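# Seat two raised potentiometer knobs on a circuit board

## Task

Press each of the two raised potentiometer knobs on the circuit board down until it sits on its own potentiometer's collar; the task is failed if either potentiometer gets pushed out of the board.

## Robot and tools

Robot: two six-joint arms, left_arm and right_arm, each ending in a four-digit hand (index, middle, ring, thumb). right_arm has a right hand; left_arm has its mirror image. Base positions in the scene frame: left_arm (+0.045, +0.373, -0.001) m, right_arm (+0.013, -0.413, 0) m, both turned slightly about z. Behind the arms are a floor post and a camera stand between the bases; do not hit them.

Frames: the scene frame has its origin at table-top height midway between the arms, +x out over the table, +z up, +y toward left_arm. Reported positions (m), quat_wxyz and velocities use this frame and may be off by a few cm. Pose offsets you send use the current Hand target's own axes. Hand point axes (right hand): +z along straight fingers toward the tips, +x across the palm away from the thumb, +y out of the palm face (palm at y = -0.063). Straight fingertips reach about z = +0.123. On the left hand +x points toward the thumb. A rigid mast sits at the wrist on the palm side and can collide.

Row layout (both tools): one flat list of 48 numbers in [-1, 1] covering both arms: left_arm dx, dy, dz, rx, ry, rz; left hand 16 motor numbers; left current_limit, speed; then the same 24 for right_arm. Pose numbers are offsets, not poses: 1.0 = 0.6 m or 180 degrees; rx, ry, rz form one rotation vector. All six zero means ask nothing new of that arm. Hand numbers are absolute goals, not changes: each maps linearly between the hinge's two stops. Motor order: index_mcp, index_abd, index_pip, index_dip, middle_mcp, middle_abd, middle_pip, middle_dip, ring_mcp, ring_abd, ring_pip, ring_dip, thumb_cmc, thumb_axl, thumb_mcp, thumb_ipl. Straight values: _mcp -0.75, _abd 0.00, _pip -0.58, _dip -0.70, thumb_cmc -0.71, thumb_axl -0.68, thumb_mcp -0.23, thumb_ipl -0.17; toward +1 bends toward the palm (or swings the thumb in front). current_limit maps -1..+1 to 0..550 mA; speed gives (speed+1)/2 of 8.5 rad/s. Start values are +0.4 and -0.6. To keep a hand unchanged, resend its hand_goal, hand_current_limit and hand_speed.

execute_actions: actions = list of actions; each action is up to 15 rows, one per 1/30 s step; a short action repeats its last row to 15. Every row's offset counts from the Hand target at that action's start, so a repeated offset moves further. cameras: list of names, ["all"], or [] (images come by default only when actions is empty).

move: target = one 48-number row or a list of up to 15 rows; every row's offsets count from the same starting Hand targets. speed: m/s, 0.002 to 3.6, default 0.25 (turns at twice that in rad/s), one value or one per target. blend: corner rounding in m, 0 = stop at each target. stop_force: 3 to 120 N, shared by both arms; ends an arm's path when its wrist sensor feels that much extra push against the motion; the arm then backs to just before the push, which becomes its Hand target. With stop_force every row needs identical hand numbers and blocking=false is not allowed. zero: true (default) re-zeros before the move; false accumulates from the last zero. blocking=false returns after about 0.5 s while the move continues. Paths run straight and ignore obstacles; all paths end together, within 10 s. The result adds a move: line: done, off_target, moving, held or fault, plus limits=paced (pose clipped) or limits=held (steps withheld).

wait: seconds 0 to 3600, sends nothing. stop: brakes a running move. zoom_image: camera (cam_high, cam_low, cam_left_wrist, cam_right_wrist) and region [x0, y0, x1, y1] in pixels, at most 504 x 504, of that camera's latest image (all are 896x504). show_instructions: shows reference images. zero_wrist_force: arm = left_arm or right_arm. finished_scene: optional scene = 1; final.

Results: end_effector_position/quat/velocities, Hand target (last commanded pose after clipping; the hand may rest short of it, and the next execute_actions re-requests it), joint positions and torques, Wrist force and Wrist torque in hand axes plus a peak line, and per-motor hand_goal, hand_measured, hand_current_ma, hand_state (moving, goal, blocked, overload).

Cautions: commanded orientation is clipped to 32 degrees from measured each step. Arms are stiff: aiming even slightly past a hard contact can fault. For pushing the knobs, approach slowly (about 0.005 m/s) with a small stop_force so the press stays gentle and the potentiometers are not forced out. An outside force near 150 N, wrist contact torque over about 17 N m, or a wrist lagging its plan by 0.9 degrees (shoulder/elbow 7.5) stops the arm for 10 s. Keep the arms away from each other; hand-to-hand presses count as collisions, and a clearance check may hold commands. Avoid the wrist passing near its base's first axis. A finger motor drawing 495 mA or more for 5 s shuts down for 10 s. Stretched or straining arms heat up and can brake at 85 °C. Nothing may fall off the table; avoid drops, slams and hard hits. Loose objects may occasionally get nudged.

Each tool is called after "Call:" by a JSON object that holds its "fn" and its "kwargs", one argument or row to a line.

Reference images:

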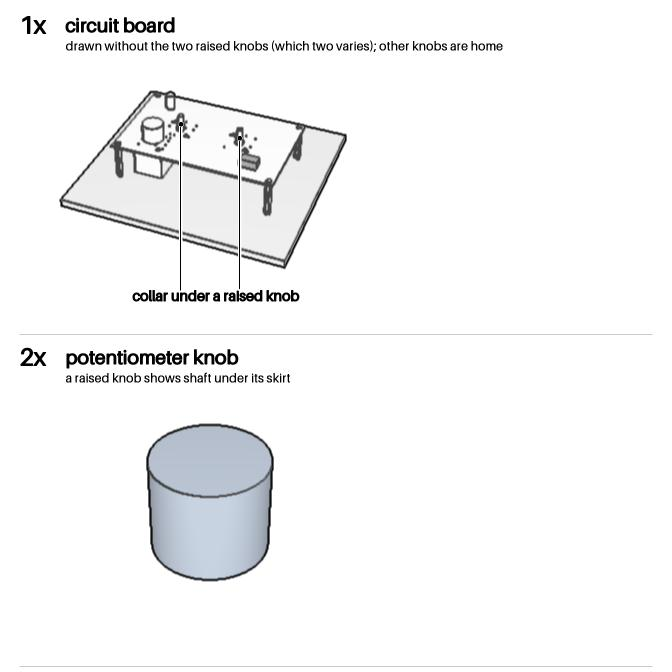

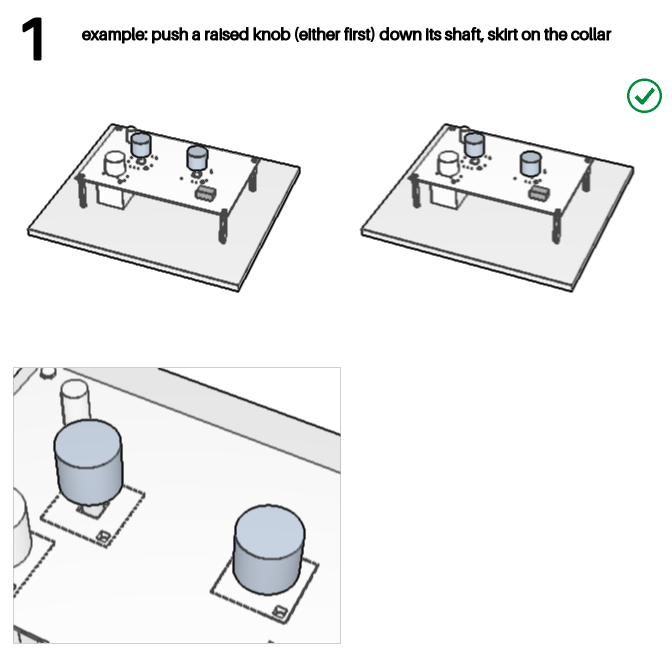

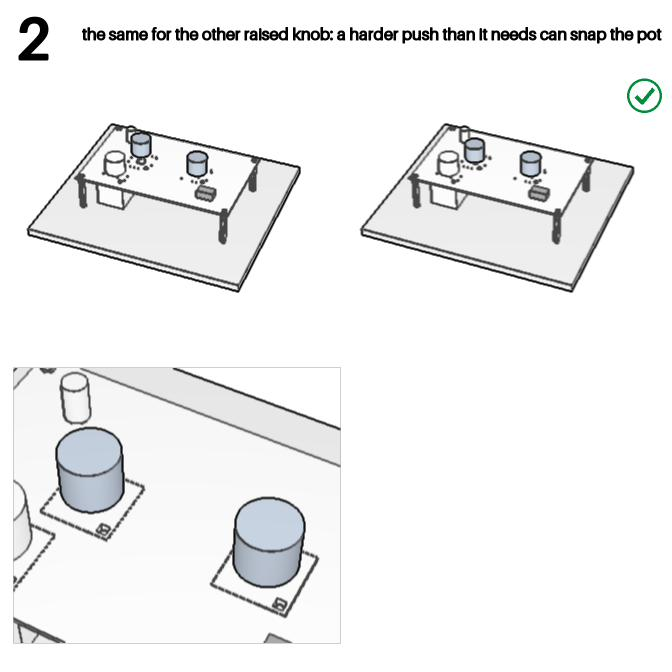

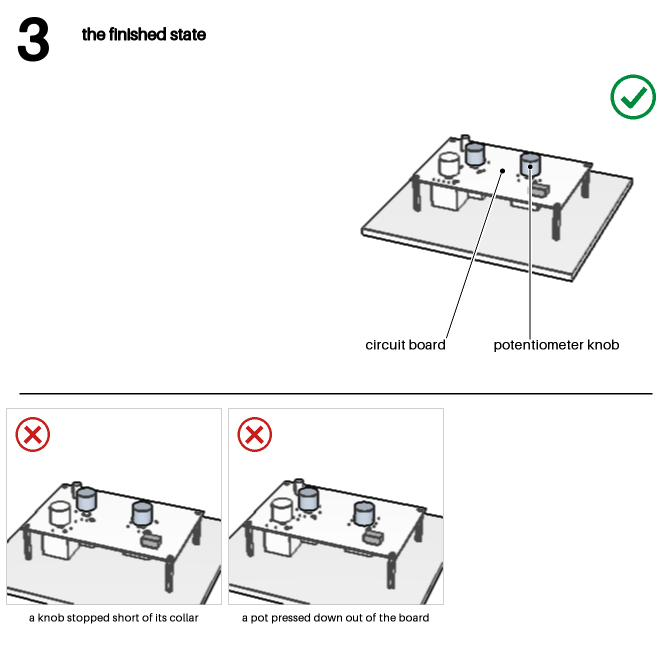

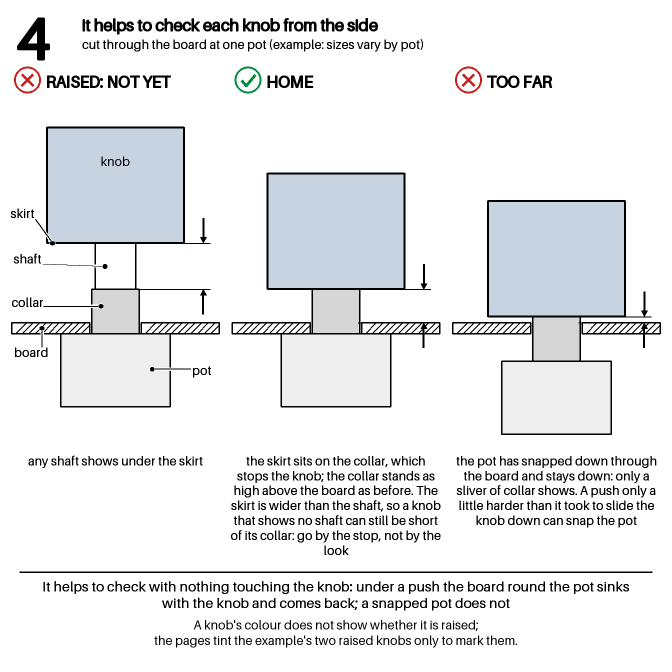

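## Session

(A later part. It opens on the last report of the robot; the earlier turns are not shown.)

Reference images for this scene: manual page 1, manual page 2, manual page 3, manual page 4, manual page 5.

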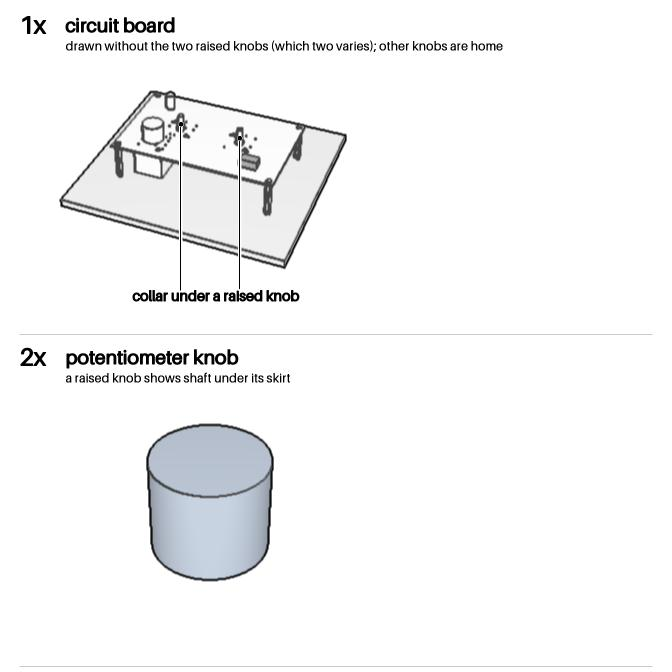

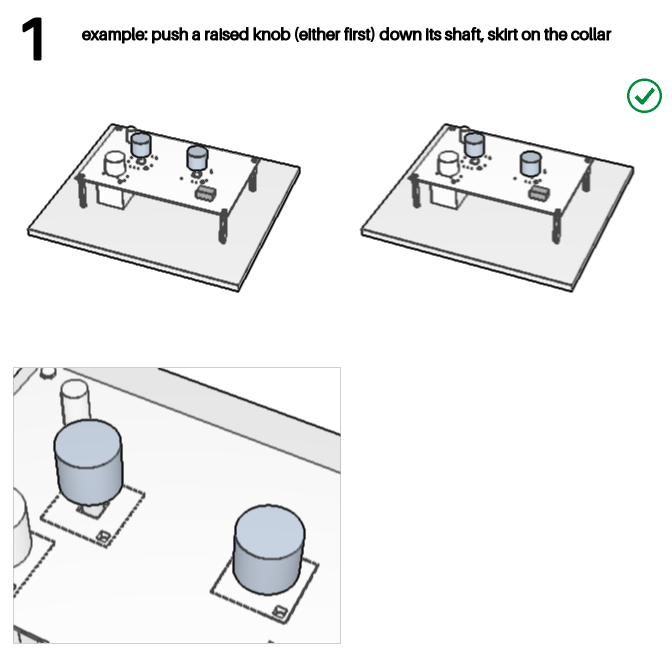

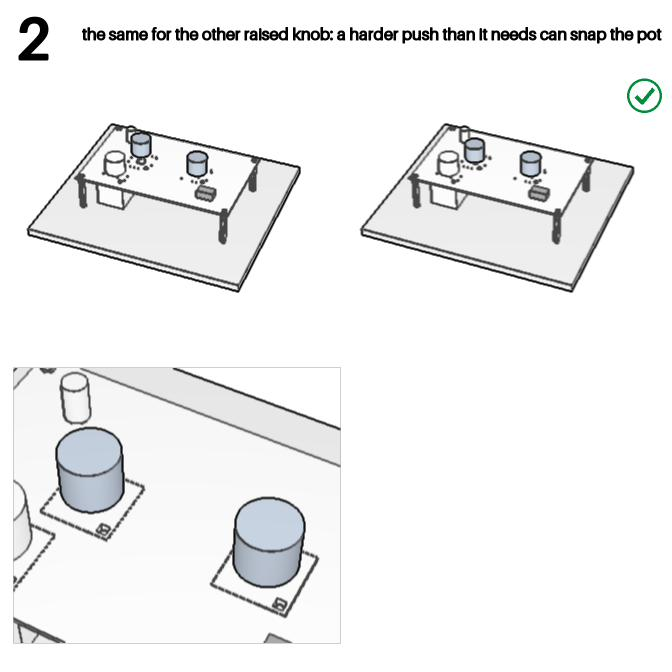

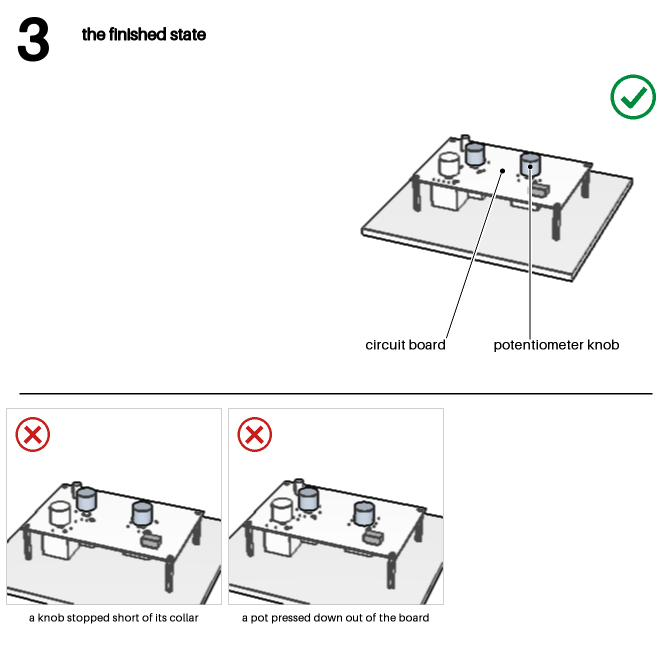

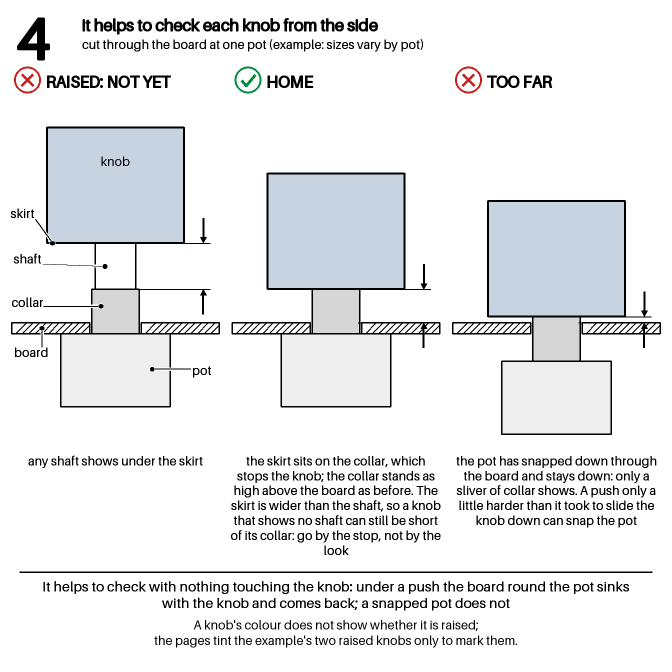

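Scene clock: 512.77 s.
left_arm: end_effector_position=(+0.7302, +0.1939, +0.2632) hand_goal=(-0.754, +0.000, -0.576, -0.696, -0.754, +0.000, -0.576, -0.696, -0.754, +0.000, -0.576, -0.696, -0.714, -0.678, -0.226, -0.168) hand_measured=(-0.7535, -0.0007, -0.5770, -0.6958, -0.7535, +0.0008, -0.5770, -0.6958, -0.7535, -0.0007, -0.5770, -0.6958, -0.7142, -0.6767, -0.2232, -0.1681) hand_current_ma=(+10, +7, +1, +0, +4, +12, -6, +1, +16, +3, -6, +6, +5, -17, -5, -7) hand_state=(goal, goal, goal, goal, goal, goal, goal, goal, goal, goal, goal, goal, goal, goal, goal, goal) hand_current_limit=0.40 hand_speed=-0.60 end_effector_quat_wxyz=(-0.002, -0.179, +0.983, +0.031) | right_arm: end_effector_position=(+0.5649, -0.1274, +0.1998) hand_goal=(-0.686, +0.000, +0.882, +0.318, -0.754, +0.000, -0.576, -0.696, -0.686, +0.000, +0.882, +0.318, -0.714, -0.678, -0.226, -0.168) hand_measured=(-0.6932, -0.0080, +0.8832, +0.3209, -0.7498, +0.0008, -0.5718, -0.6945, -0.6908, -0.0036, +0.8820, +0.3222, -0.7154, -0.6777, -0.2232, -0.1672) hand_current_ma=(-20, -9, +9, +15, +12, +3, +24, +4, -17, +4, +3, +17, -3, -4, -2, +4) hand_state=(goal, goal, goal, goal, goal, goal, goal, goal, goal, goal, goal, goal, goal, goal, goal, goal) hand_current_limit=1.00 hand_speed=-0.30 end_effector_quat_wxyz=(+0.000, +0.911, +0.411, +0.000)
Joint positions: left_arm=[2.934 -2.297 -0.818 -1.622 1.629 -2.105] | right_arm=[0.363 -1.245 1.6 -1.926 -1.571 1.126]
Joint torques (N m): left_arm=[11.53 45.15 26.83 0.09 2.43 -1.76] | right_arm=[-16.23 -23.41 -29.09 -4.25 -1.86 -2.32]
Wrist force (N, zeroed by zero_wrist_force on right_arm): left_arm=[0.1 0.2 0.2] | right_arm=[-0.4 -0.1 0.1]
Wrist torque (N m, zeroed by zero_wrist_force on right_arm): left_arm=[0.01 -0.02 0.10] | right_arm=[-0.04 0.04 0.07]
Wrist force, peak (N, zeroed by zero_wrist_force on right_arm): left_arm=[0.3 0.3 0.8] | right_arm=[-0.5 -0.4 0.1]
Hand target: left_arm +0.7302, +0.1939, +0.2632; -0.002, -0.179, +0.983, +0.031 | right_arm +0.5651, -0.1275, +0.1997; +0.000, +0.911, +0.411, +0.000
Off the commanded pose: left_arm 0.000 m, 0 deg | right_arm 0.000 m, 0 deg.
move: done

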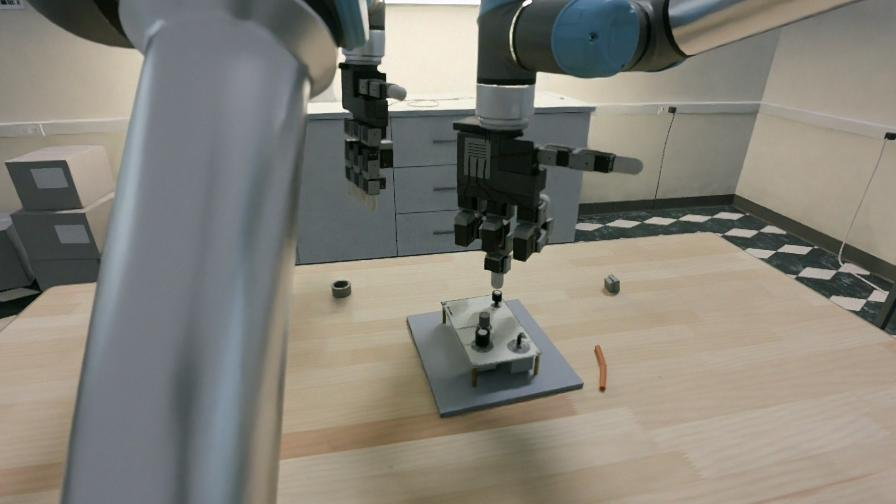

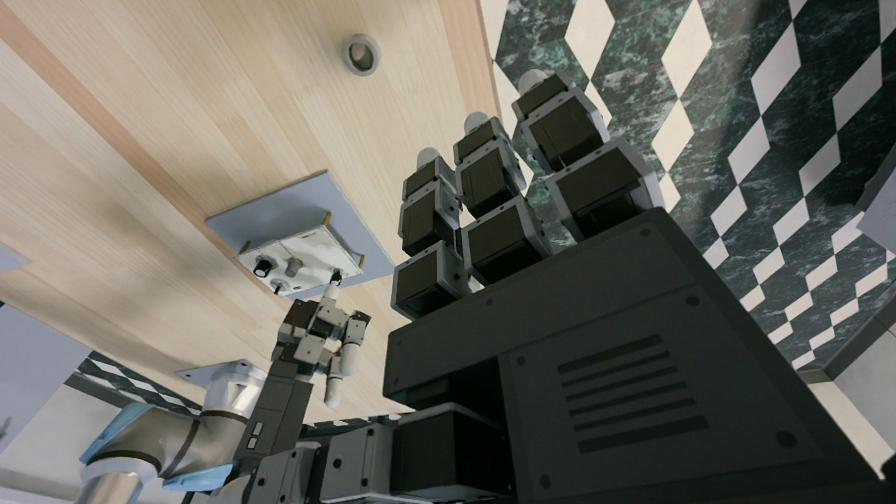

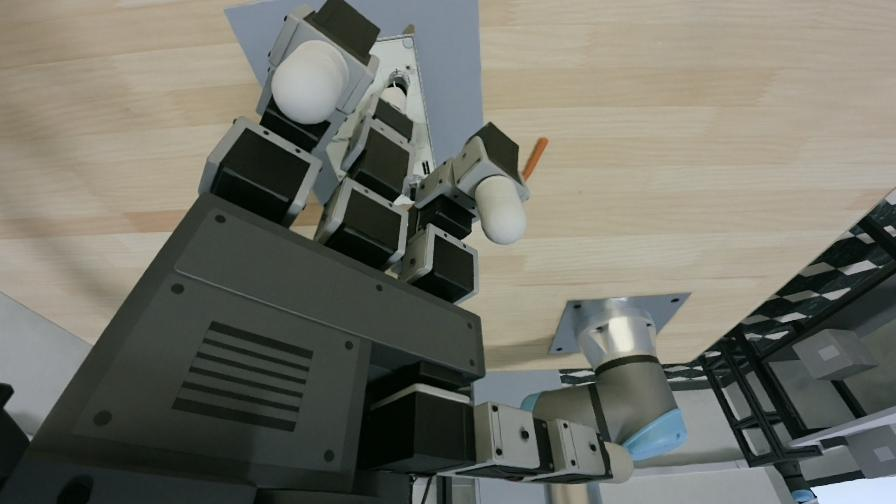

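Call:
{"fn": "move", "kwargs": {
  "target": [0,0,0,0,0,0,-0.754,0,-0.576,-0.696,-0.754,0,-0.576,-0.696,-0.754,0,-0.576,-0.696,-0.714,-0.678,-0.226,-0.168,0.4,-0.6,-0.001,0.0013,0.002,0,0,0,-0.686,0,0.882,0.318,-0.754,0,-0.576,-0.696,-0.686,0,0.882,0.318,-0.714,-0.678,-0.226,-0.168,1.0,-0.3],
  "cameras": [],
  "speed": 0.02
}}

Call:
{"fn": "zero_wrist_force", "kwargs": {
  "arm": "right_arm"
}}

Call:
{"fn": "move", "kwargs": {
  "target": [0,0,0,0,0,0,-0.754,0,-0.576,-0.696,-0.754,0,-0.576,-0.696,-0.754,0,-0.576,-0.696,-0.714,-0.678,-0.226,-0.168,0.4,-0.6,0,0,0.025,0,0,0,-0.686,0,0.882,0.318,-0.754,0,-0.576,-0.696,-0.686,0,0.882,0.318,-0.714,-0.678,-0.226,-0.168,1.0,-0.3],
  "cameras": ["cam_low","cam_left_wrist","cam_right_wrist"],
  "speed": 0.002,
  "stop_force": 4
}}

Call:
{"fn": "zoom_image", "kwargs": {
  "camera": "cam_low",
  "region": [465, 265, 535, 335]
}}

Call:
{"fn": "zoom_image", "kwargs": {
  "camera": "cam_left_wrist",
  "region": [290, 230, 380, 320]
}}

Call:
{"fn": "zoom_image", "kwargs": {
  "camera": "cam_right_wrist",
  "region": [360, 30, 450, 120]
}}

Scene clock: 525.33 s.
left_arm: end_effector_position=(+0.7302, +0.1939, +0.2632) hand_goal=(-0.754, +0.000, -0.576, -0.696, -0.754, +0.000, -0.576, -0.696, -0.754, +0.000, -0.576, -0.696, -0.714, -0.678, -0.226, -0.168) hand_measured=(-0.7535, +0.0008, -0.5757, -0.6971, -0.7535, -0.0007, -0.5770, -0.6958, -0.7535, -0.0007, -0.5770, -0.6958, -0.7142, -0.6767, -0.2232, -0.1672) hand_current_ma=(+10, +4, +8, +10, +3, +7, -15, -3, +1, -9, -7, +13, -1, -6, -3, -6) hand_state=(goal, goal, goal, goal, goal, goal, goal, goal, goal, goal, goal, goal, goal, goal, goal, goal) hand_current_limit=0.40 hand_speed=-0.60 end_effector_quat_wxyz=(-0.002, -0.179, +0.983, +0.031) | right_arm: end_effector_position=(+0.5653, -0.1284, +0.1986) hand_goal=(-0.686, +0.000, +0.882, +0.318, -0.754, +0.000, -0.576, -0.696, -0.686, +0.000, +0.882, +0.318, -0.714, -0.678, -0.226, -0.168) hand_measured=(-0.6932, -0.0065, +0.8832, +0.3209, -0.7498, +0.0008, -0.5718, -0.6945, -0.6908, -0.0036, +0.8820, +0.3209, -0.7154, -0.6767, -0.2242, -0.1672) hand_current_ma=(-18, -8, +15, +19, +17, +6, +20, +9, -10, +3, -1, +18, -5, -5, +7, +8) hand_state=(goal, goal, goal, goal, goal, goal, goal, goal, goal, goal, goal, goal, goal, goal, goal, goal) hand_current_limit=1.00 hand_speed=-0.30 end_effector_quat_wxyz=(+0.000, +0.911, +0.411, +0.000)
Joint positions: left_arm=[2.934 -2.297 -0.818 -1.622 1.629 -2.105] | right_arm=[0.361 -1.245 1.602 -1.929 -1.571 1.124]
Joint torques (N m): left_arm=[11.39 46.2 27.33 0.07 2.26 -1.7] | right_arm=[-14.88 -24.49 -14.4 -4.38 -2 -2.28]
Wrist force (N, zeroed by zero_wrist_force on right_arm): left_arm=[0.4 0.0 0.5] | right_arm=[-0.2 -0.2 0.0]
Wrist torque (N m, zeroed by zero_wrist_force on right_arm): left_arm=[-0.04 -0.05 0.13] | right_arm=[-0.05 0.01 0.08]
Wrist force, peak (N, zeroed by zero_wrist_force on right_arm): left_arm=[0.4 0.6 0.5] | right_arm=[-0.4 -0.4 0.1]
Hand target: left_arm +0.7302, +0.1939, +0.2632; -0.002, -0.179, +0.983, +0.031 | right_arm +0.5653, -0.1284, +0.1985; +0.000, +0.911, +0.411, +0.000
Off the commanded pose: left_arm 0.000 m, 0 deg | right_arm 0.000 m, 0 deg.
move: done

Wrist force sensor zeroed.

Scene clock: 529.87 s.
left_arm: end_effector_position=(+0.7302, +0.1939, +0.2632) hand_goal=(-0.754, +0.000, -0.576, -0.696, -0.754, +0.000, -0.576, -0.696, -0.754, +0.000, -0.576, -0.696, -0.714, -0.678, -0.226, -0.168) hand_measured=(-0.7535, -0.0007, -0.5770, -0.6971, -0.7535, +0.0008, -0.5770, -0.6958, -0.7535, +0.0008, -0.5770, -0.6958, -0.7142, -0.6777, -0.2232, -0.1681) hand_current_ma=(+8, +4, -6, +3, +3, +2, -12, +2, +10, -1, -5, +7, +16, -11, +2, -5) hand_state=(goal, goal, goal, goal, goal, goal, goal, goal, goal, goal, goal, goal, goal, goal, goal, goal) hand_current_limit=0.40 hand_speed=-0.60 end_effector_quat_wxyz=(-0.002, -0.179, +0.983, +0.031) | right_arm: end_effector_position=(+0.5653, -0.1284, +0.1908) hand_goal=(-0.686, +0.000, +0.882, +0.318, -0.754, +0.000, -0.576, -0.696, -0.686, +0.000, +0.882, +0.318, -0.714, -0.678, -0.226, -0.168) hand_measured=(-0.6932, -0.0065, +0.8832, +0.3209, -0.7498, +0.0008, -0.5718, -0.6945, -0.6908, -0.0036, +0.8820, +0.3209, -0.7154, -0.6777, -0.2232, -0.1681) hand_current_ma=(-14, -7, +11, +13, +20, +7, +19, +3, -11, +9, +3, +15, -5, -1, +2, +9) hand_state=(goal, goal, goal, goal, goal, goal, goal, goal, goal, goal, goal, goal, goal, goal, goal, goal) hand_current_limit=1.00 hand_speed=-0.30 end_effector_quat_wxyz=(+0.000, +0.911, +0.411, +0.000)
Joint positions: left_arm=[2.934 -2.297 -0.818 -1.622 1.629 -2.105] | right_arm=[0.361 -1.238 1.615 -1.948 -1.571 1.124]
Joint torques (N m): left_arm=[9.68 46.61 27.61 -0.17 2.19 -1.63] | right_arm=[-14.56 -31.8 -24.04 -0.02 -1.06 -2.31]
Wrist force (N, zeroed by zero_wrist_force on right_arm): left_arm=[0.2 0.2 0.5] | right_arm=[0.0 0.1 -4.1]
Wrist torque (N m, zeroed by zero_wrist_force on right_arm): left_arm=[-0.01 -0.03 0.10] | right_arm=[0.37 0.09 0.00]
Wrist force, peak (N, zeroed by zero_wrist_force on right_arm): left_arm=[0.2 0.1 0.9] | right_arm=[0.0 -0.1 -4.8]
Hand target: left_arm +0.7302, +0.1939, +0.2632; -0.002, -0.179, +0.983, +0.031 | right_arm +0.5653, -0.1284, +0.1908; +0.000, +0.911, +0.411, +0.000 (not the last commanded pose)
Off the commanded pose: left_arm 0.000 m, 0 deg | right_arm 0.007 m, 0 deg.
move: contact (right_arm)

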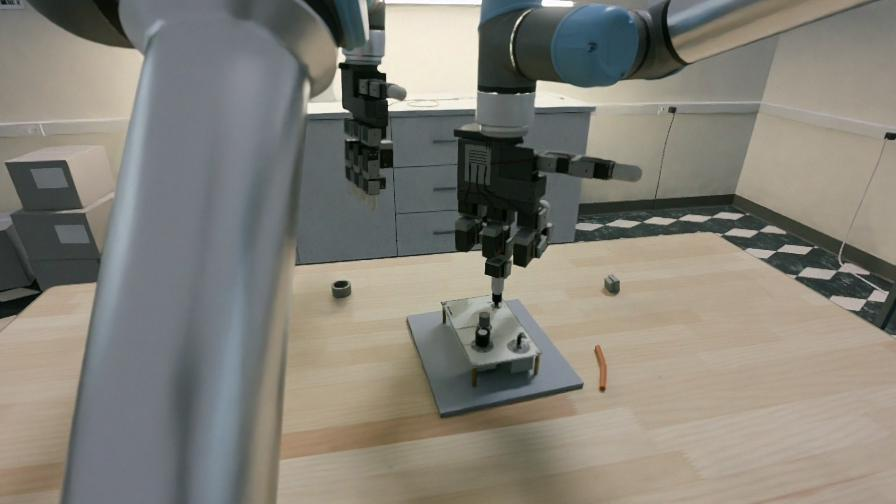

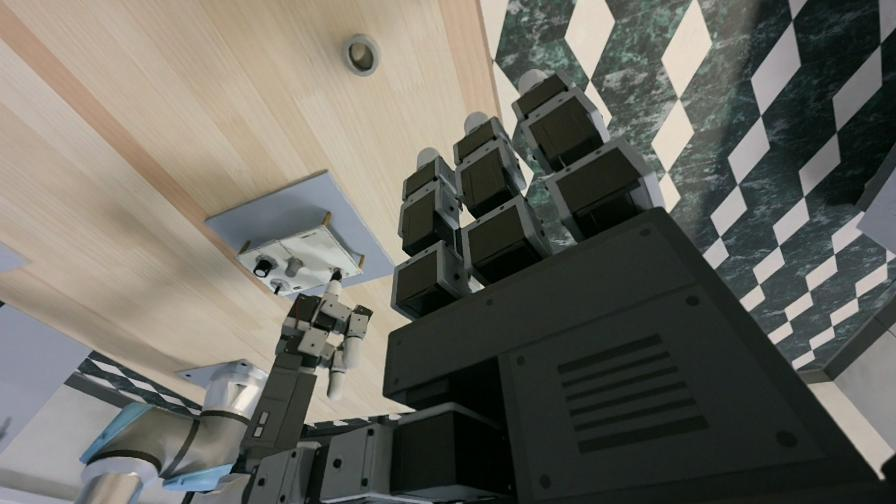

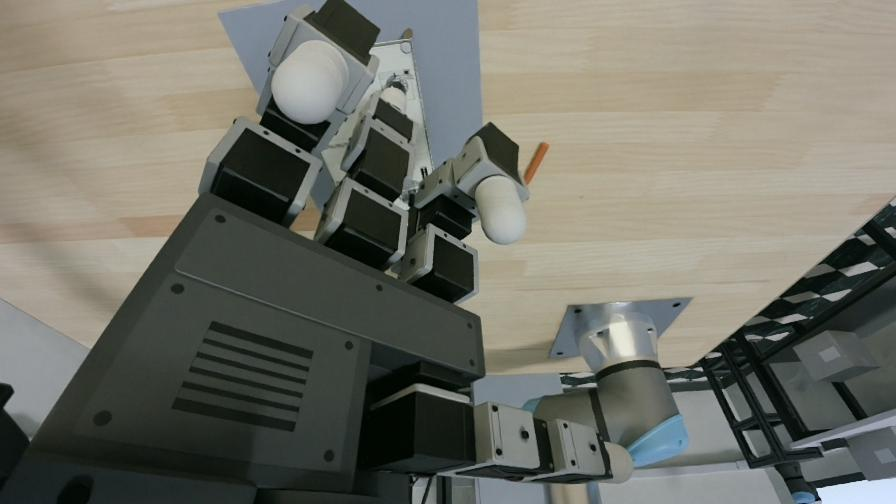

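Scaled by 7.200 from the camera's image (finer frame: 1280x720).

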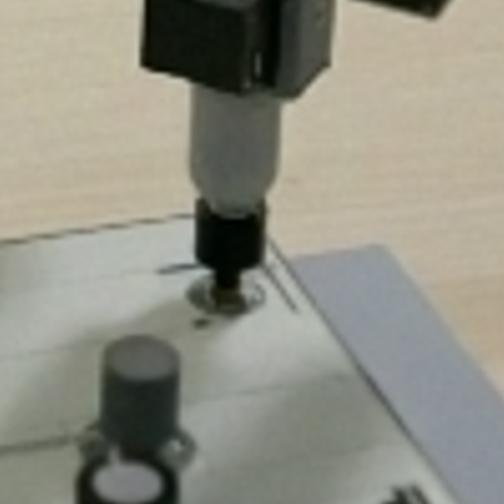

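Scaled by 5.600 from the camera's image (finer frame: 1280x720).

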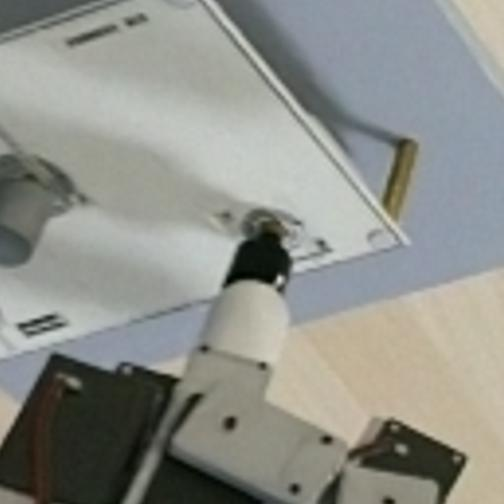

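Scaled by 5.600 from the camera's image (finer frame: 1280x720).

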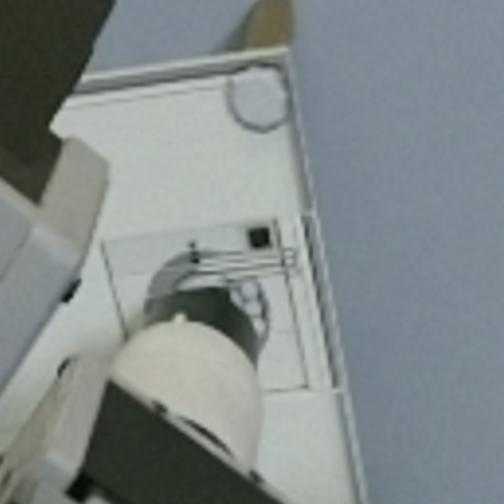

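Call:
{"fn": "move", "kwargs": {
  "target": [0,0,0,0,0,0,-0.754,0,-0.576,-0.696,-0.754,0,-0.576,-0.696,-0.754,0,-0.576,-0.696,-0.714,-0.678,-0.226,-0.168,0.4,-0.6,0,0,0.02,0,0,0,-0.686,0,0.882,0.318,-0.754,0,-0.576,-0.696,-0.686,0,0.882,0.318,-0.714,-0.678,-0.226,-0.168,1.0,-0.3],
  "cameras": [],
  "speed": 0.002,
  "stop_force": 6,
  "zero": false
}}

Call:
{"fn": "move", "kwargs": {
  "target": [0,0,0,0,0,0,-0.754,0,-0.576,-0.696,-0.754,0,-0.576,-0.696,-0.754,0,-0.576,-0.696,-0.714,-0.678,-0.226,-0.168,0.4,-0.6,0,0,0.02,0,0,0,-0.686,0,0.882,0.318,-0.754,0,-0.576,-0.696,-0.686,0,0.882,0.318,-0.714,-0.678,-0.226,-0.168,1.0,-0.3],
  "cameras": [],
  "speed": 0.002,
  "stop_force": 7.5,
  "zero": false
}}

Call:
{"fn": "move", "kwargs": {
  "target": [0,0,0,0,0,0,-0.754,0,-0.576,-0.696,-0.754,0,-0.576,-0.696,-0.754,0,-0.576,-0.696,-0.714,-0.678,-0.226,-0.168,0.4,-0.6,0,0,0.02,0,0,0,-0.686,0,0.882,0.318,-0.754,0,-0.576,-0.696,-0.686,0,0.882,0.318,-0.714,-0.678,-0.226,-0.168,1.0,-0.3],
  "cameras": [],
  "speed": 0.002,
  "stop_force": 9,
  "zero": false
}}

Scene clock: 538.93 s.
left_arm: end_effector_position=(+0.7302, +0.1939, +0.2632) hand_goal=(-0.754, +0.000, -0.576, -0.696, -0.754, +0.000, -0.576, -0.696, -0.754, +0.000, -0.576, -0.696, -0.714, -0.678, -0.226, -0.168) hand_measured=(-0.7535, -0.0007, -0.5757, -0.6958, -0.7535, +0.0008, -0.5770, -0.6958, -0.7535, -0.0007, -0.5770, -0.6958, -0.7142, -0.6777, -0.2232, -0.1681) hand_current_ma=(+7, -1, -3, +7, +6, +9, -6, +4, +13, +5, -14, +2, +17, +3, +3, -2) hand_state=(goal, goal, goal, goal, goal, goal, goal, goal, goal, goal, goal, goal, goal, goal, goal, goal) hand_current_limit=0.40 hand_speed=-0.60 end_effector_quat_wxyz=(-0.002, -0.179, +0.983, +0.031) | right_arm: end_effector_position=(+0.5653, -0.1284, +0.1900) hand_goal=(-0.686, +0.000, +0.882, +0.318, -0.754, +0.000, -0.576, -0.696, -0.686, +0.000, +0.882, +0.318, -0.714, -0.678, -0.226, -0.168) hand_measured=(-0.6932, -0.0065, +0.8820, +0.3209, -0.7498, +0.0008, -0.5718, -0.6945, -0.6908, -0.0051, +0.8820, +0.3222, -0.7154, -0.6777, -0.2242, -0.1672) hand_current_ma=(-23, -7, +7, +13, +18, +2, +17, +2, -12, +2, +5, +16, -6, +0, +3, +14) hand_state=(goal, goal, goal, goal, goal, goal, goal, goal, goal, goal, goal, goal, goal, goal, goal, goal) hand_current_limit=1.00 hand_speed=-0.30 end_effector_quat_wxyz=(+0.000, +0.911, +0.411, +0.000)
Joint positions: left_arm=[2.934 -2.297 -0.818 -1.622 1.629 -2.105] | right_arm=[0.361 -1.238 1.616 -1.95 -1.571 1.124]
Joint torques (N m): left_arm=[9.06 46.36 26.83 -0.06 2.55 -1.41] | right_arm=[-13.65 -33.53 -23.29 -0.03 -1.15 -2.26]
Wrist force (N, zeroed by zero_wrist_force on right_arm): left_arm=[0.1 -0.1 0.3] | right_arm=[0.2 0.2 -6.5]
Wrist torque (N m, zeroed by zero_wrist_force on right_arm): left_arm=[-0.04 -0.01 0.10] | right_arm=[0.54 0.12 0.02]
Wrist force, peak (N, zeroed by zero_wrist_force on right_arm): left_arm=[0.5 0.4 0.7] | right_arm=[0.2 -0.1 -6.7]
Hand target: left_arm +0.7302, +0.1939, +0.2632; -0.002, -0.179, +0.983, +0.031 | right_arm +0.5653, -0.1284, +0.1901; +0.000, +0.911, +0.411, +0.000 (not the last commanded pose)
Off the commanded pose: left_arm 0.000 m, 0 deg | right_arm 0.011 m, 0 deg.
move: contact (right_arm)

Scene clock: 539.90 s.
left_arm: end_effector_position=(+0.7302, +0.1939, +0.2632) hand_goal=(-0.754, +0.000, -0.576, -0.696, -0.754, +0.000, -0.576, -0.696, -0.754, +0.000, -0.576, -0.696, -0.714, -0.678, -0.226, -0.168) hand_measured=(-0.7535, +0.0008, -0.5770, -0.6958, -0.7535, +0.0008, -0.5770, -0.6958, -0.7535, -0.0007, -0.5770, -0.6958, -0.7142, -0.6767, -0.2232, -0.1672) hand_current_ma=(+9, -6, -4, +6, +1, +3, -16, +8, +3, +5, -18, +8, +6, -5, -9, -5) hand_state=(goal, goal, goal, goal, goal, goal, goal, goal, goal, goal, goal, goal, goal, goal, goal, goal) hand_current_limit=0.40 hand_speed=-0.60 end_effector_quat_wxyz=(-0.002, -0.179, +0.983, +0.031) | right_arm: end_effector_position=(+0.5653, -0.1284, +0.1895) hand_goal=(-0.686, +0.000, +0.882, +0.318, -0.754, +0.000, -0.576, -0.696, -0.686, +0.000, +0.882, +0.318, -0.714, -0.678, -0.226, -0.168) hand_measured=(-0.6932, -0.0065, +0.8832, +0.3209, -0.7498, -0.0007, -0.5718, -0.6958, -0.6908, -0.0036, +0.8820, +0.3209, -0.7154, -0.6777, -0.2232, -0.1681) hand_current_ma=(-18, -10, +10, +11, +20, +2, +20, +6, -10, +4, +7, +20, -5, -1, +1, +9) hand_state=(goal, goal, goal, goal, goal, goal, goal, goal, goal, goal, goal, goal, goal, goal, goal, goal) hand_current_limit=1.00 hand_speed=-0.30 end_effector_quat_wxyz=(+0.000, +0.911, +0.411, +0.000)
Joint positions: left_arm=[2.934 -2.297 -0.818 -1.622 1.629 -2.105] | right_arm=[0.361 -1.237 1.617 -1.951 -1.571 1.124]
Joint torques (N m): left_arm=[9.12 46.62 27.35 -0.06 2.38 -1.43] | right_arm=[-14.51 -32.54 -23.15 0.18 -1.01 -2.35]
Wrist force (N, zeroed by zero_wrist_force on right_arm): left_arm=[-0.1 0.3 0.5] | right_arm=[0.0 0.1 -7.8]
Wrist torque (N m, zeroed by zero_wrist_force on right_arm): left_arm=[0.00 0.01 0.08] | right_arm=[0.63 0.17 0.00]
Wrist force, peak (N, zeroed by zero_wrist_force on right_arm): left_arm=[0.1 0.6 0.7] | right_arm=[0.2 0.2 -8.2]
Hand target: left_arm +0.7302, +0.1939, +0.2632; -0.002, -0.179, +0.983, +0.031 | right_arm +0.5653, -0.1284, +0.1896; +0.000, +0.911, +0.411, +0.001 (not the last commanded pose)
Off the commanded pose: left_arm 0.000 m, 0 deg | right_arm 0.011 m, 0 deg.
move: contact (right_arm)

Scene clock: 540.87 s.
left_arm: end_effector_position=(+0.7302, +0.1939, +0.2632) hand_goal=(-0.754, +0.000, -0.576, -0.696, -0.754, +0.000, -0.576, -0.696, -0.754, +0.000, -0.576, -0.696, -0.714, -0.678, -0.226, -0.168) hand_measured=(-0.7535, +0.0008, -0.5770, -0.6958, -0.7523, +0.0008, -0.5770, -0.6958, -0.7535, +0.0008, -0.5770, -0.6958, -0.7142, -0.6777, -0.2232, -0.1672) hand_current_ma=(+9, -1, +4, +4, -1, +9, -8, +2, +5, +1, -5, +5, +5, -10, -14, +2) hand_state=(goal, goal, goal, goal, goal, goal, goal, goal, goal, goal, goal, goal, goal, goal, goal, goal) hand_current_limit=0.40 hand_speed=-0.60 end_effector_quat_wxyz=(-0.002, -0.179, +0.983, +0.031) | right_arm: end_effector_position=(+0.5653, -0.1284, +0.1889) hand_goal=(-0.686, +0.000, +0.882, +0.318, -0.754, +0.000, -0.576, -0.696, -0.686, +0.000, +0.882, +0.318, -0.714, -0.678, -0.226, -0.168) hand_measured=(-0.6932, -0.0065, +0.8820, +0.3209, -0.7498, -0.0007, -0.5718, -0.6958, -0.6908, -0.0051, +0.8820, +0.3222, -0.7154, -0.6777, -0.2232, -0.1672) hand_current_ma=(-16, -4, +10, +16, +22, +3, +18, -1, -9, +1, +9, +20, -11, +0, -6, +7) hand_state=(goal, goal, goal, goal, goal, goal, goal, goal, goal, goal, goal, goal, goal, goal, goal, goal) hand_current_limit=1.00 hand_speed=-0.30 end_effector_quat_wxyz=(+0.000, +0.911, +0.411, +0.001)
Joint positions: left_arm=[2.934 -2.297 -0.818 -1.622 1.629 -2.105] | right_arm=[0.361 -1.237 1.618 -1.953 -1.571 1.124]
Joint torques (N m): left_arm=[8.06 44.73 27.34 -0.13 2.36 -1.58] | right_arm=[-14.11 -31.2 -22.29 0.25 -1.02 -2.33]
Wrist force (N, zeroed by zero_wrist_force on right_arm): left_arm=[0.2 0.2 0.3] | right_arm=[0.2 0.1 -9.2]
Wrist torque (N m, zeroed by zero_wrist_force on right_arm): left_arm=[0.01 -0.02 0.10] | right_arm=[0.76 0.18 0.01]
Wrist force, peak (N, zeroed by zero_wrist_force on right_arm): left_arm=[-0.1 0.2 0.7] | right_arm=[0.1 0.1 -9.4]
Hand target: left_arm +0.7302, +0.1939, +0.2632; -0.002, -0.179, +0.983, +0.031 | right_arm +0.5653, -0.1284, +0.1890; +0.000, +0.911, +0.411, +0.001 (not the last commanded pose)
Off the commanded pose: left_arm 0.000 m, 0 deg | right_arm 0.011 m, 0 deg.
move: contact (right_arm)

Call:
{"fn": "move", "kwargs": {
  "target": [0,0,0,0,0,0,-0.754,0,-0.576,-0.696,-0.754,0,-0.576,-0.696,-0.754,0,-0.576,-0.696,-0.714,-0.678,-0.226,-0.168,0.4,-0.6,0,0,0.02,0,0,0,-0.686,0,0.882,0.318,-0.754,0,-0.576,-0.696,-0.686,0,0.882,0.318,-0.714,-0.678,-0.226,-0.168,1.0,-0.3],
  "cameras": [],
  "speed": 0.002,
  "stop_force": 10.5,
  "zero": false
}}

Scene clock: 549.80 s.
left_arm: end_effector_position=(+0.7302, +0.1939, +0.2632) hand_goal=(-0.754, +0.000, -0.576, -0.696, -0.754, +0.000, -0.576, -0.696, -0.754, +0.000, -0.576, -0.696, -0.714, -0.678, -0.226, -0.168) hand_measured=(-0.7535, -0.0007, -0.5770, -0.6958, -0.7535, -0.0007, -0.5770, -0.6958, -0.7535, -0.0007, -0.5770, -0.6958, -0.7142, -0.6777, -0.2232, -0.1681) hand_current_ma=(+6, +0, +5, +1, -7, +11, -13, -6, +14, -4, -12, +9, +8, +1, +4, -6) hand_state=(goal, goal, goal, goal, goal, goal, goal, goal, goal, goal, goal, goal, goal, goal, goal, goal) hand_current_limit=0.40 hand_speed=-0.60 end_effector_quat_wxyz=(-0.002, -0.179, +0.983, +0.031) | right_arm: end_effector_position=(+0.5653, -0.1284, +0.1883) hand_goal=(-0.686, +0.000, +0.882, +0.318, -0.754, +0.000, -0.576, -0.696, -0.686, +0.000, +0.882, +0.318, -0.714, -0.678, -0.226, -0.168) hand_measured=(-0.6932, -0.0065, +0.8820, +0.3209, -0.7498, -0.0007, -0.5718, -0.6958, -0.6908, -0.0036, +0.8820, +0.3222, -0.7154, -0.6767, -0.2232, -0.1672) hand_current_ma=(-16, -4, +10, +16, +22, +11, +16, -3, -9, +5, +6, +20, -3, -2, +3, +3) hand_state=(goal, goal, goal, goal, goal, goal, goal, goal, goal, goal, goal, goal, goal, goal, goal, goal) hand_current_limit=1.00 hand_speed=-0.30 end_effector_quat_wxyz=(+0.000, +0.911, +0.411, +0.001)
Joint positions: left_arm=[2.934 -2.297 -0.818 -1.622 1.629 -2.105] | right_arm=[0.361 -1.236 1.619 -1.955 -1.571 1.124]
Joint torques (N m): left_arm=[9.31 45.44 28.03 -0.44 2.23 -1.37] | right_arm=[-14.21 -32.67 -20.74 0.49 -1.03 -2.34]
Wrist force (N, zeroed by zero_wrist_force on right_arm): left_arm=[0.1 0.2 0.4] | right_arm=[0.1 0.1 -10.2]
Wrist torque (N m, zeroed by zero_wrist_force on right_arm): left_arm=[-0.01 -0.01 0.10] | right_arm=[0.86 0.21 0.01]
Wrist force, peak (N, zeroed by zero_wrist_force on right_arm): left_arm=[0.6 0.4 0.6] | right_arm=[0.4 0.1 -11.2]
Hand target: left_arm +0.7302, +0.1939, +0.2632; -0.002, -0.179, +0.983, +0.031 | right_arm +0.5654, -0.1284, +0.1884; +0.000, +0.911, +0.411, +0.001 (not the last commanded pose)
Off the commanded pose: left_arm 0.000 m, 0 deg | right_arm 0.011 m, 0 deg.
move: contact (right_arm)

Call:
{"fn": "move", "kwargs": {
  "target": [0,0,0,0,0,0,-0.754,0,-0.576,-0.696,-0.754,0,-0.576,-0.696,-0.754,0,-0.576,-0.696,-0.714,-0.678,-0.226,-0.168,0.4,-0.6,0,0,0.02,0,0,0,-0.686,0,0.882,0.318,-0.754,0,-0.576,-0.696,-0.686,0,0.882,0.318,-0.714,-0.678,-0.226,-0.168,1.0,-0.3],
  "cameras": [],
  "speed": 0.002,
  "stop_force": 12,
  "zero": false
}}

Scene clock: 554.13 s.
left_arm: end_effector_position=(+0.7302, +0.1939, +0.2632) hand_goal=(-0.754, +0.000, -0.576, -0.696, -0.754, +0.000, -0.576, -0.696, -0.754, +0.000, -0.576, -0.696, -0.714, -0.678, -0.226, -0.168) hand_measured=(-0.7535, +0.0008, -0.5770, -0.6958, -0.7535, -0.0007, -0.5770, -0.6971, -0.7535, +0.0008, -0.5770, -0.6958, -0.7154, -0.6767, -0.2232, -0.1672) hand_current_ma=(+7, -7, +2, +4, -3, +10, -8, +7, +11, +5, -10, +7, +3, -10, +0, -3) hand_state=(goal, goal, goal, goal, goal, goal, goal, goal, goal, goal, goal, goal, goal, goal, goal, goal) hand_current_limit=0.40 hand_speed=-0.60 end_effector_quat_wxyz=(-0.002, -0.179, +0.983, +0.031) | right_arm: end_effector_position=(+0.5654, -0.1284, +0.1876) hand_goal=(-0.686, +0.000, +0.882, +0.318, -0.754, +0.000, -0.576, -0.696, -0.686, +0.000, +0.882, +0.318, -0.714, -0.678, -0.226, -0.168) hand_measured=(-0.6932, -0.0065, +0.8832, +0.3209, -0.7498, -0.0007, -0.5718, -0.6971, -0.6908, -0.0036, +0.8820, +0.3222, -0.7154, -0.6777, -0.2232, -0.1681) hand_current_ma=(-15, -7, +5, +15, +20, +6, +18, -1, -12, +1, +2, +15, -2, -7, +3, +0) hand_state=(goal, goal, goal, goal, goal, goal, goal, goal, goal, goal, goal, goal, goal, goal, goal, goal) hand_current_limit=1.00 hand_speed=-0.30 end_effector_quat_wxyz=(+0.000, +0.911, +0.411, +0.001)
Joint positions: left_arm=[2.934 -2.297 -0.818 -1.622 1.629 -2.105] | right_arm=[0.361 -1.235 1.62 -1.956 -1.571 1.124]
Joint torques (N m): left_arm=[6.55 45.51 27.41 -0.19 2.39 -1.45] | right_arm=[-13.35 -30.99 -19.99 0.44 -1 -2.37]
Wrist force (N, zeroed by zero_wrist_force on right_arm): left_arm=[0.3 0.3 0.7] | right_arm=[0.3 0.0 -12.3]
Wrist torque (N m, zeroed by zero_wrist_force on right_arm): left_arm=[-0.02 -0.03 0.11] | right_arm=[1.00 0.24 0.03]
Wrist force, peak (N, zeroed by zero_wrist_force on right_arm): left_arm=[0.2 0.6 0.6] | right_arm=[0.1 0.2 -12.8]
Hand target: left_arm +0.7302, +0.1939, +0.2632; -0.002, -0.179, +0.983, +0.031 | right_arm +0.5654, -0.1284, +0.1877; +0.000, +0.911, +0.411, +0.001 (not the last commanded pose)
Off the commanded pose: left_arm 0.000 m, 0 deg | right_arm 0.011 m, 0 deg.
move: contact (right_arm)

Call:
{"fn": "move", "kwargs": {
  "target": [0,0,0,0,0,0,-0.754,0,-0.576,-0.696,-0.754,0,-0.576,-0.696,-0.754,0,-0.576,-0.696,-0.714,-0.678,-0.226,-0.168,0.4,-0.6,0,0,0.02,0,0,0,-0.686,0,0.882,0.318,-0.754,0,-0.576,-0.696,-0.686,0,0.882,0.318,-0.714,-0.678,-0.226,-0.168,1.0,-0.3],
  "cameras": [],
  "speed": 0.002,
  "stop_force": 13.5,
  "zero": false
}}

Scene clock: 561.93 s.
left_arm: end_effector_position=(+0.7302, +0.1939, +0.2632) hand_goal=(-0.754, +0.000, -0.576, -0.696, -0.754, +0.000, -0.576, -0.696, -0.754, +0.000, -0.576, -0.696, -0.714, -0.678, -0.226, -0.168) hand_measured=(-0.7535, +0.0008, -0.5770, -0.6958, -0.7535, +0.0008, -0.5770, -0.6958, -0.7535, -0.0007, -0.5770, -0.6971, -0.7129, -0.6777, -0.2232, -0.1681) hand_current_ma=(+6, -4, +15, +14, +11, +9, -16, -2, +5, +12, -14, +15, +5, -13, +2, -1) hand_state=(goal, goal, goal, goal, goal, goal, goal, goal, goal, goal, goal, goal, goal, goal, goal, goal) hand_current_limit=0.40 hand_speed=-0.60 end_effector_quat_wxyz=(-0.002, -0.179, +0.983, +0.031) | right_arm: end_effector_position=(+0.5654, -0.1284, +0.1798) hand_goal=(-0.686, +0.000, +0.882, +0.318, -0.754, +0.000, -0.576, -0.696, -0.686, +0.000, +0.882, +0.318, -0.714, -0.678, -0.226, -0.168) hand_measured=(-0.6932, -0.0065, +0.8820, +0.3209, -0.7498, -0.0021, -0.5718, -0.6971, -0.6908, -0.0036, +0.8820, +0.3209, -0.7154, -0.6767, -0.2242, -0.1672) hand_current_ma=(-10, -4, +9, +17, +20, +4, +21, +1, -8, +0, +6, +20, -6, -1, +3, +14) hand_state=(goal, goal, goal, goal, goal, goal, goal, goal, goal, goal, goal, goal, goal, goal, goal, goal) hand_current_limit=1.00 hand_speed=-0.30 end_effector_quat_wxyz=(+0.000, +0.911, +0.411, +0.001)
Joint positions: left_arm=[2.934 -2.297 -0.818 -1.622 1.629 -2.105] | right_arm=[0.361 -1.228 1.632 -1.975 -1.571 1.124]
Joint torques (N m): left_arm=[5.53 44.8 27.56 -0.1 2.19 -1.6] | right_arm=[-14.62 -26.86 -18.88 0.63 -0.89 -2.33]
Wrist force (N, zeroed by zero_wrist_force on right_arm): left_arm=[0.2 0.1 0.5] | right_arm=[0.2 -0.1 -13.4]
Wrist torque (N m, zeroed by zero_wrist_force on right_arm): left_arm=[-0.02 -0.02 0.11] | right_arm=[1.10 0.27 0.02]
Wrist force, peak (N, zeroed by zero_wrist_force on right_arm): left_arm=[0.3 0.5 0.7] | right_arm=[0.3 0.2 -14.1]
Hand target: left_arm +0.7302, +0.1939, +0.2632; -0.002, -0.179, +0.983, +0.031 | right_arm +0.5654, -0.1284, +0.1799; +0.000, +0.911, +0.411, +0.001 (not the last commanded pose)
Off the commanded pose: left_arm 0.000 m, 0 deg | right_arm 0.004 m, 0 deg.
move: contact (right_arm)

Call:
{"fn": "move", "kwargs": {
  "target": [0,0,0,0,0,0,-0.754,0,-0.576,-0.696,-0.754,0,-0.576,-0.696,-0.754,0,-0.576,-0.696,-0.714,-0.678,-0.226,-0.168,0.4,-0.6,0,0,0.02,0,0,0,-0.686,0,0.882,0.318,-0.754,0,-0.576,-0.696,-0.686,0,0.882,0.318,-0.714,-0.678,-0.226,-0.168,1.0,-0.3],
  "cameras": ["cam_low","cam_left_wrist"],
  "speed": 0.002,
  "stop_force": 14.3,
  "zero": false
}}

Call:
{"fn": "zoom_image", "kwargs": {
  "camera": "cam_low",
  "region": [465, 265, 535, 335]
}}

Call:
{"fn": "zoom_image", "kwargs": {
  "camera": "cam_left_wrist",
  "region": [290, 230, 380, 320]
}}

Scene clock: 568.87 s.
left_arm: end_effector_position=(+0.7302, +0.1939, +0.2632) hand_goal=(-0.754, +0.000, -0.576, -0.696, -0.754, +0.000, -0.576, -0.696, -0.754, +0.000, -0.576, -0.696, -0.714, -0.678, -0.226, -0.168) hand_measured=(-0.7535, -0.0007, -0.5770, -0.6958, -0.7535, +0.0008, -0.5770, -0.6958, -0.7535, -0.0007, -0.5770, -0.6958, -0.7142, -0.6767, -0.2232, -0.1681) hand_current_ma=(+4, +1, -3, +0, +9, +10, -13, +5, +14, +4, -18, +13, -2, -2, +3, +4) hand_state=(goal, goal, goal, goal, goal, goal, goal, goal, goal, goal, goal, goal, goal, goal, goal, goal) hand_current_limit=0.40 hand_speed=-0.60 end_effector_quat_wxyz=(-0.002, -0.179, +0.983, +0.031) | right_arm: end_effector_position=(+0.5654, -0.1284, +0.1794) hand_goal=(-0.686, +0.000, +0.882, +0.318, -0.754, +0.000, -0.576, -0.696, -0.686, +0.000, +0.882, +0.318, -0.714, -0.678, -0.226, -0.168) hand_measured=(-0.6932, -0.0065, +0.8820, +0.3209, -0.7498, -0.0021, -0.5718, -0.6971, -0.6908, -0.0036, +0.8820, +0.3209, -0.7154, -0.6777, -0.2232, -0.1672) hand_current_ma=(-17, -13, +9, +12, +25, +6, +22, -1, -9, +3, +4, +24, -1, -1, -2, +13) hand_state=(goal, goal, goal, goal, goal, goal, goal, goal, goal, goal, goal, goal, goal, goal, goal, goal) hand_current_limit=1.00 hand_speed=-0.30 end_effector_quat_wxyz=(+0.000, +0.911, +0.411, +0.001)
Joint positions: left_arm=[2.934 -2.297 -0.818 -1.622 1.629 -2.105] | right_arm=[0.361 -1.228 1.632 -1.976 -1.571 1.124]
Joint torques (N m): left_arm=[4.49 44.54 26.4 -0.15 2.03 -1.59] | right_arm=[-13.72 -32.46 -20.34 0.6 -0.87 -2.34]
Wrist force (N, zeroed by zero_wrist_force on right_arm): left_arm=[0.2 0.2 0.4] | right_arm=[0.3 0.2 -14.1]
Wrist torque (N m, zeroed by zero_wrist_force on right_arm): left_arm=[0.00 -0.03 0.10] | right_arm=[1.20 0.27 0.04]
Wrist force, peak (N, zeroed by zero_wrist_force on right_arm): left_arm=[0.3 0.2 0.8] | right_arm=[0.3 0.2 -15.0]
Hand target: left_arm +0.7302, +0.1939, +0.2632; -0.002, -0.179, +0.983, +0.031 | right_arm +0.5654, -0.1284, +0.1795; +0.000, +0.911, +0.411, +0.001 (not the last commanded pose)
Off the commanded pose: left_arm 0.000 m, 0 deg | right_arm 0.012 m, 0 deg.
move: contact (right_arm)

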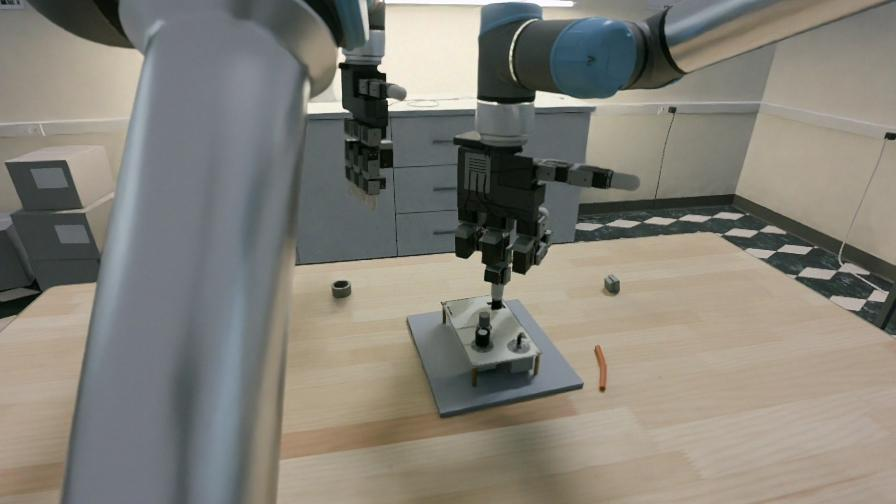

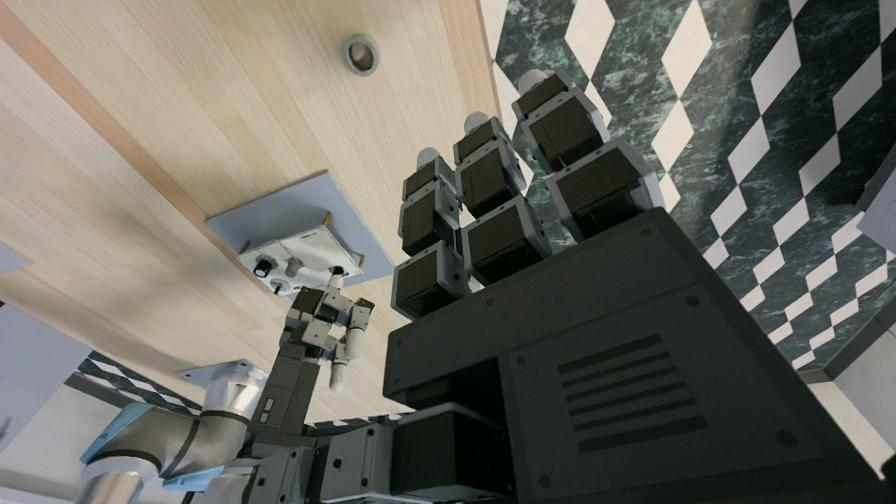

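Scaled by 7.200 from the camera's image (finer frame: 1280x720).

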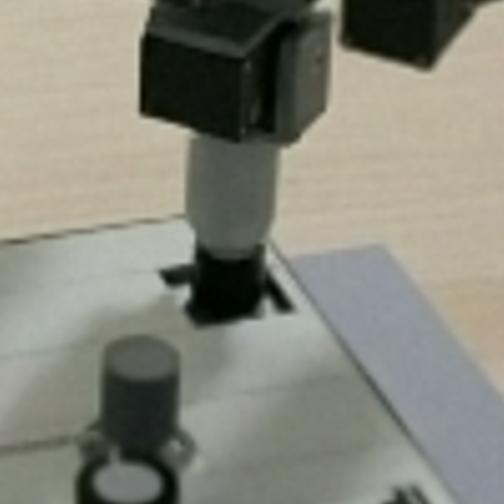

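Scaled by 5.600 from the camera's image (finer frame: 1280x720).

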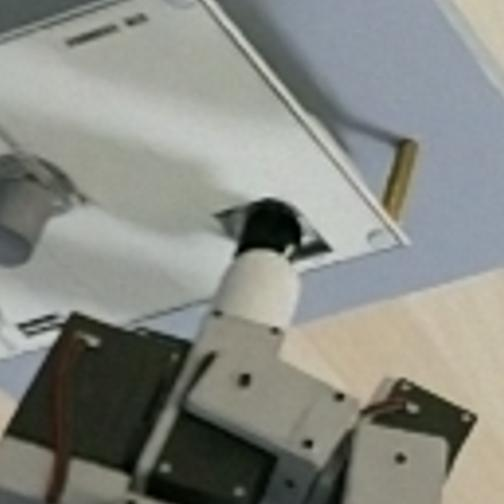

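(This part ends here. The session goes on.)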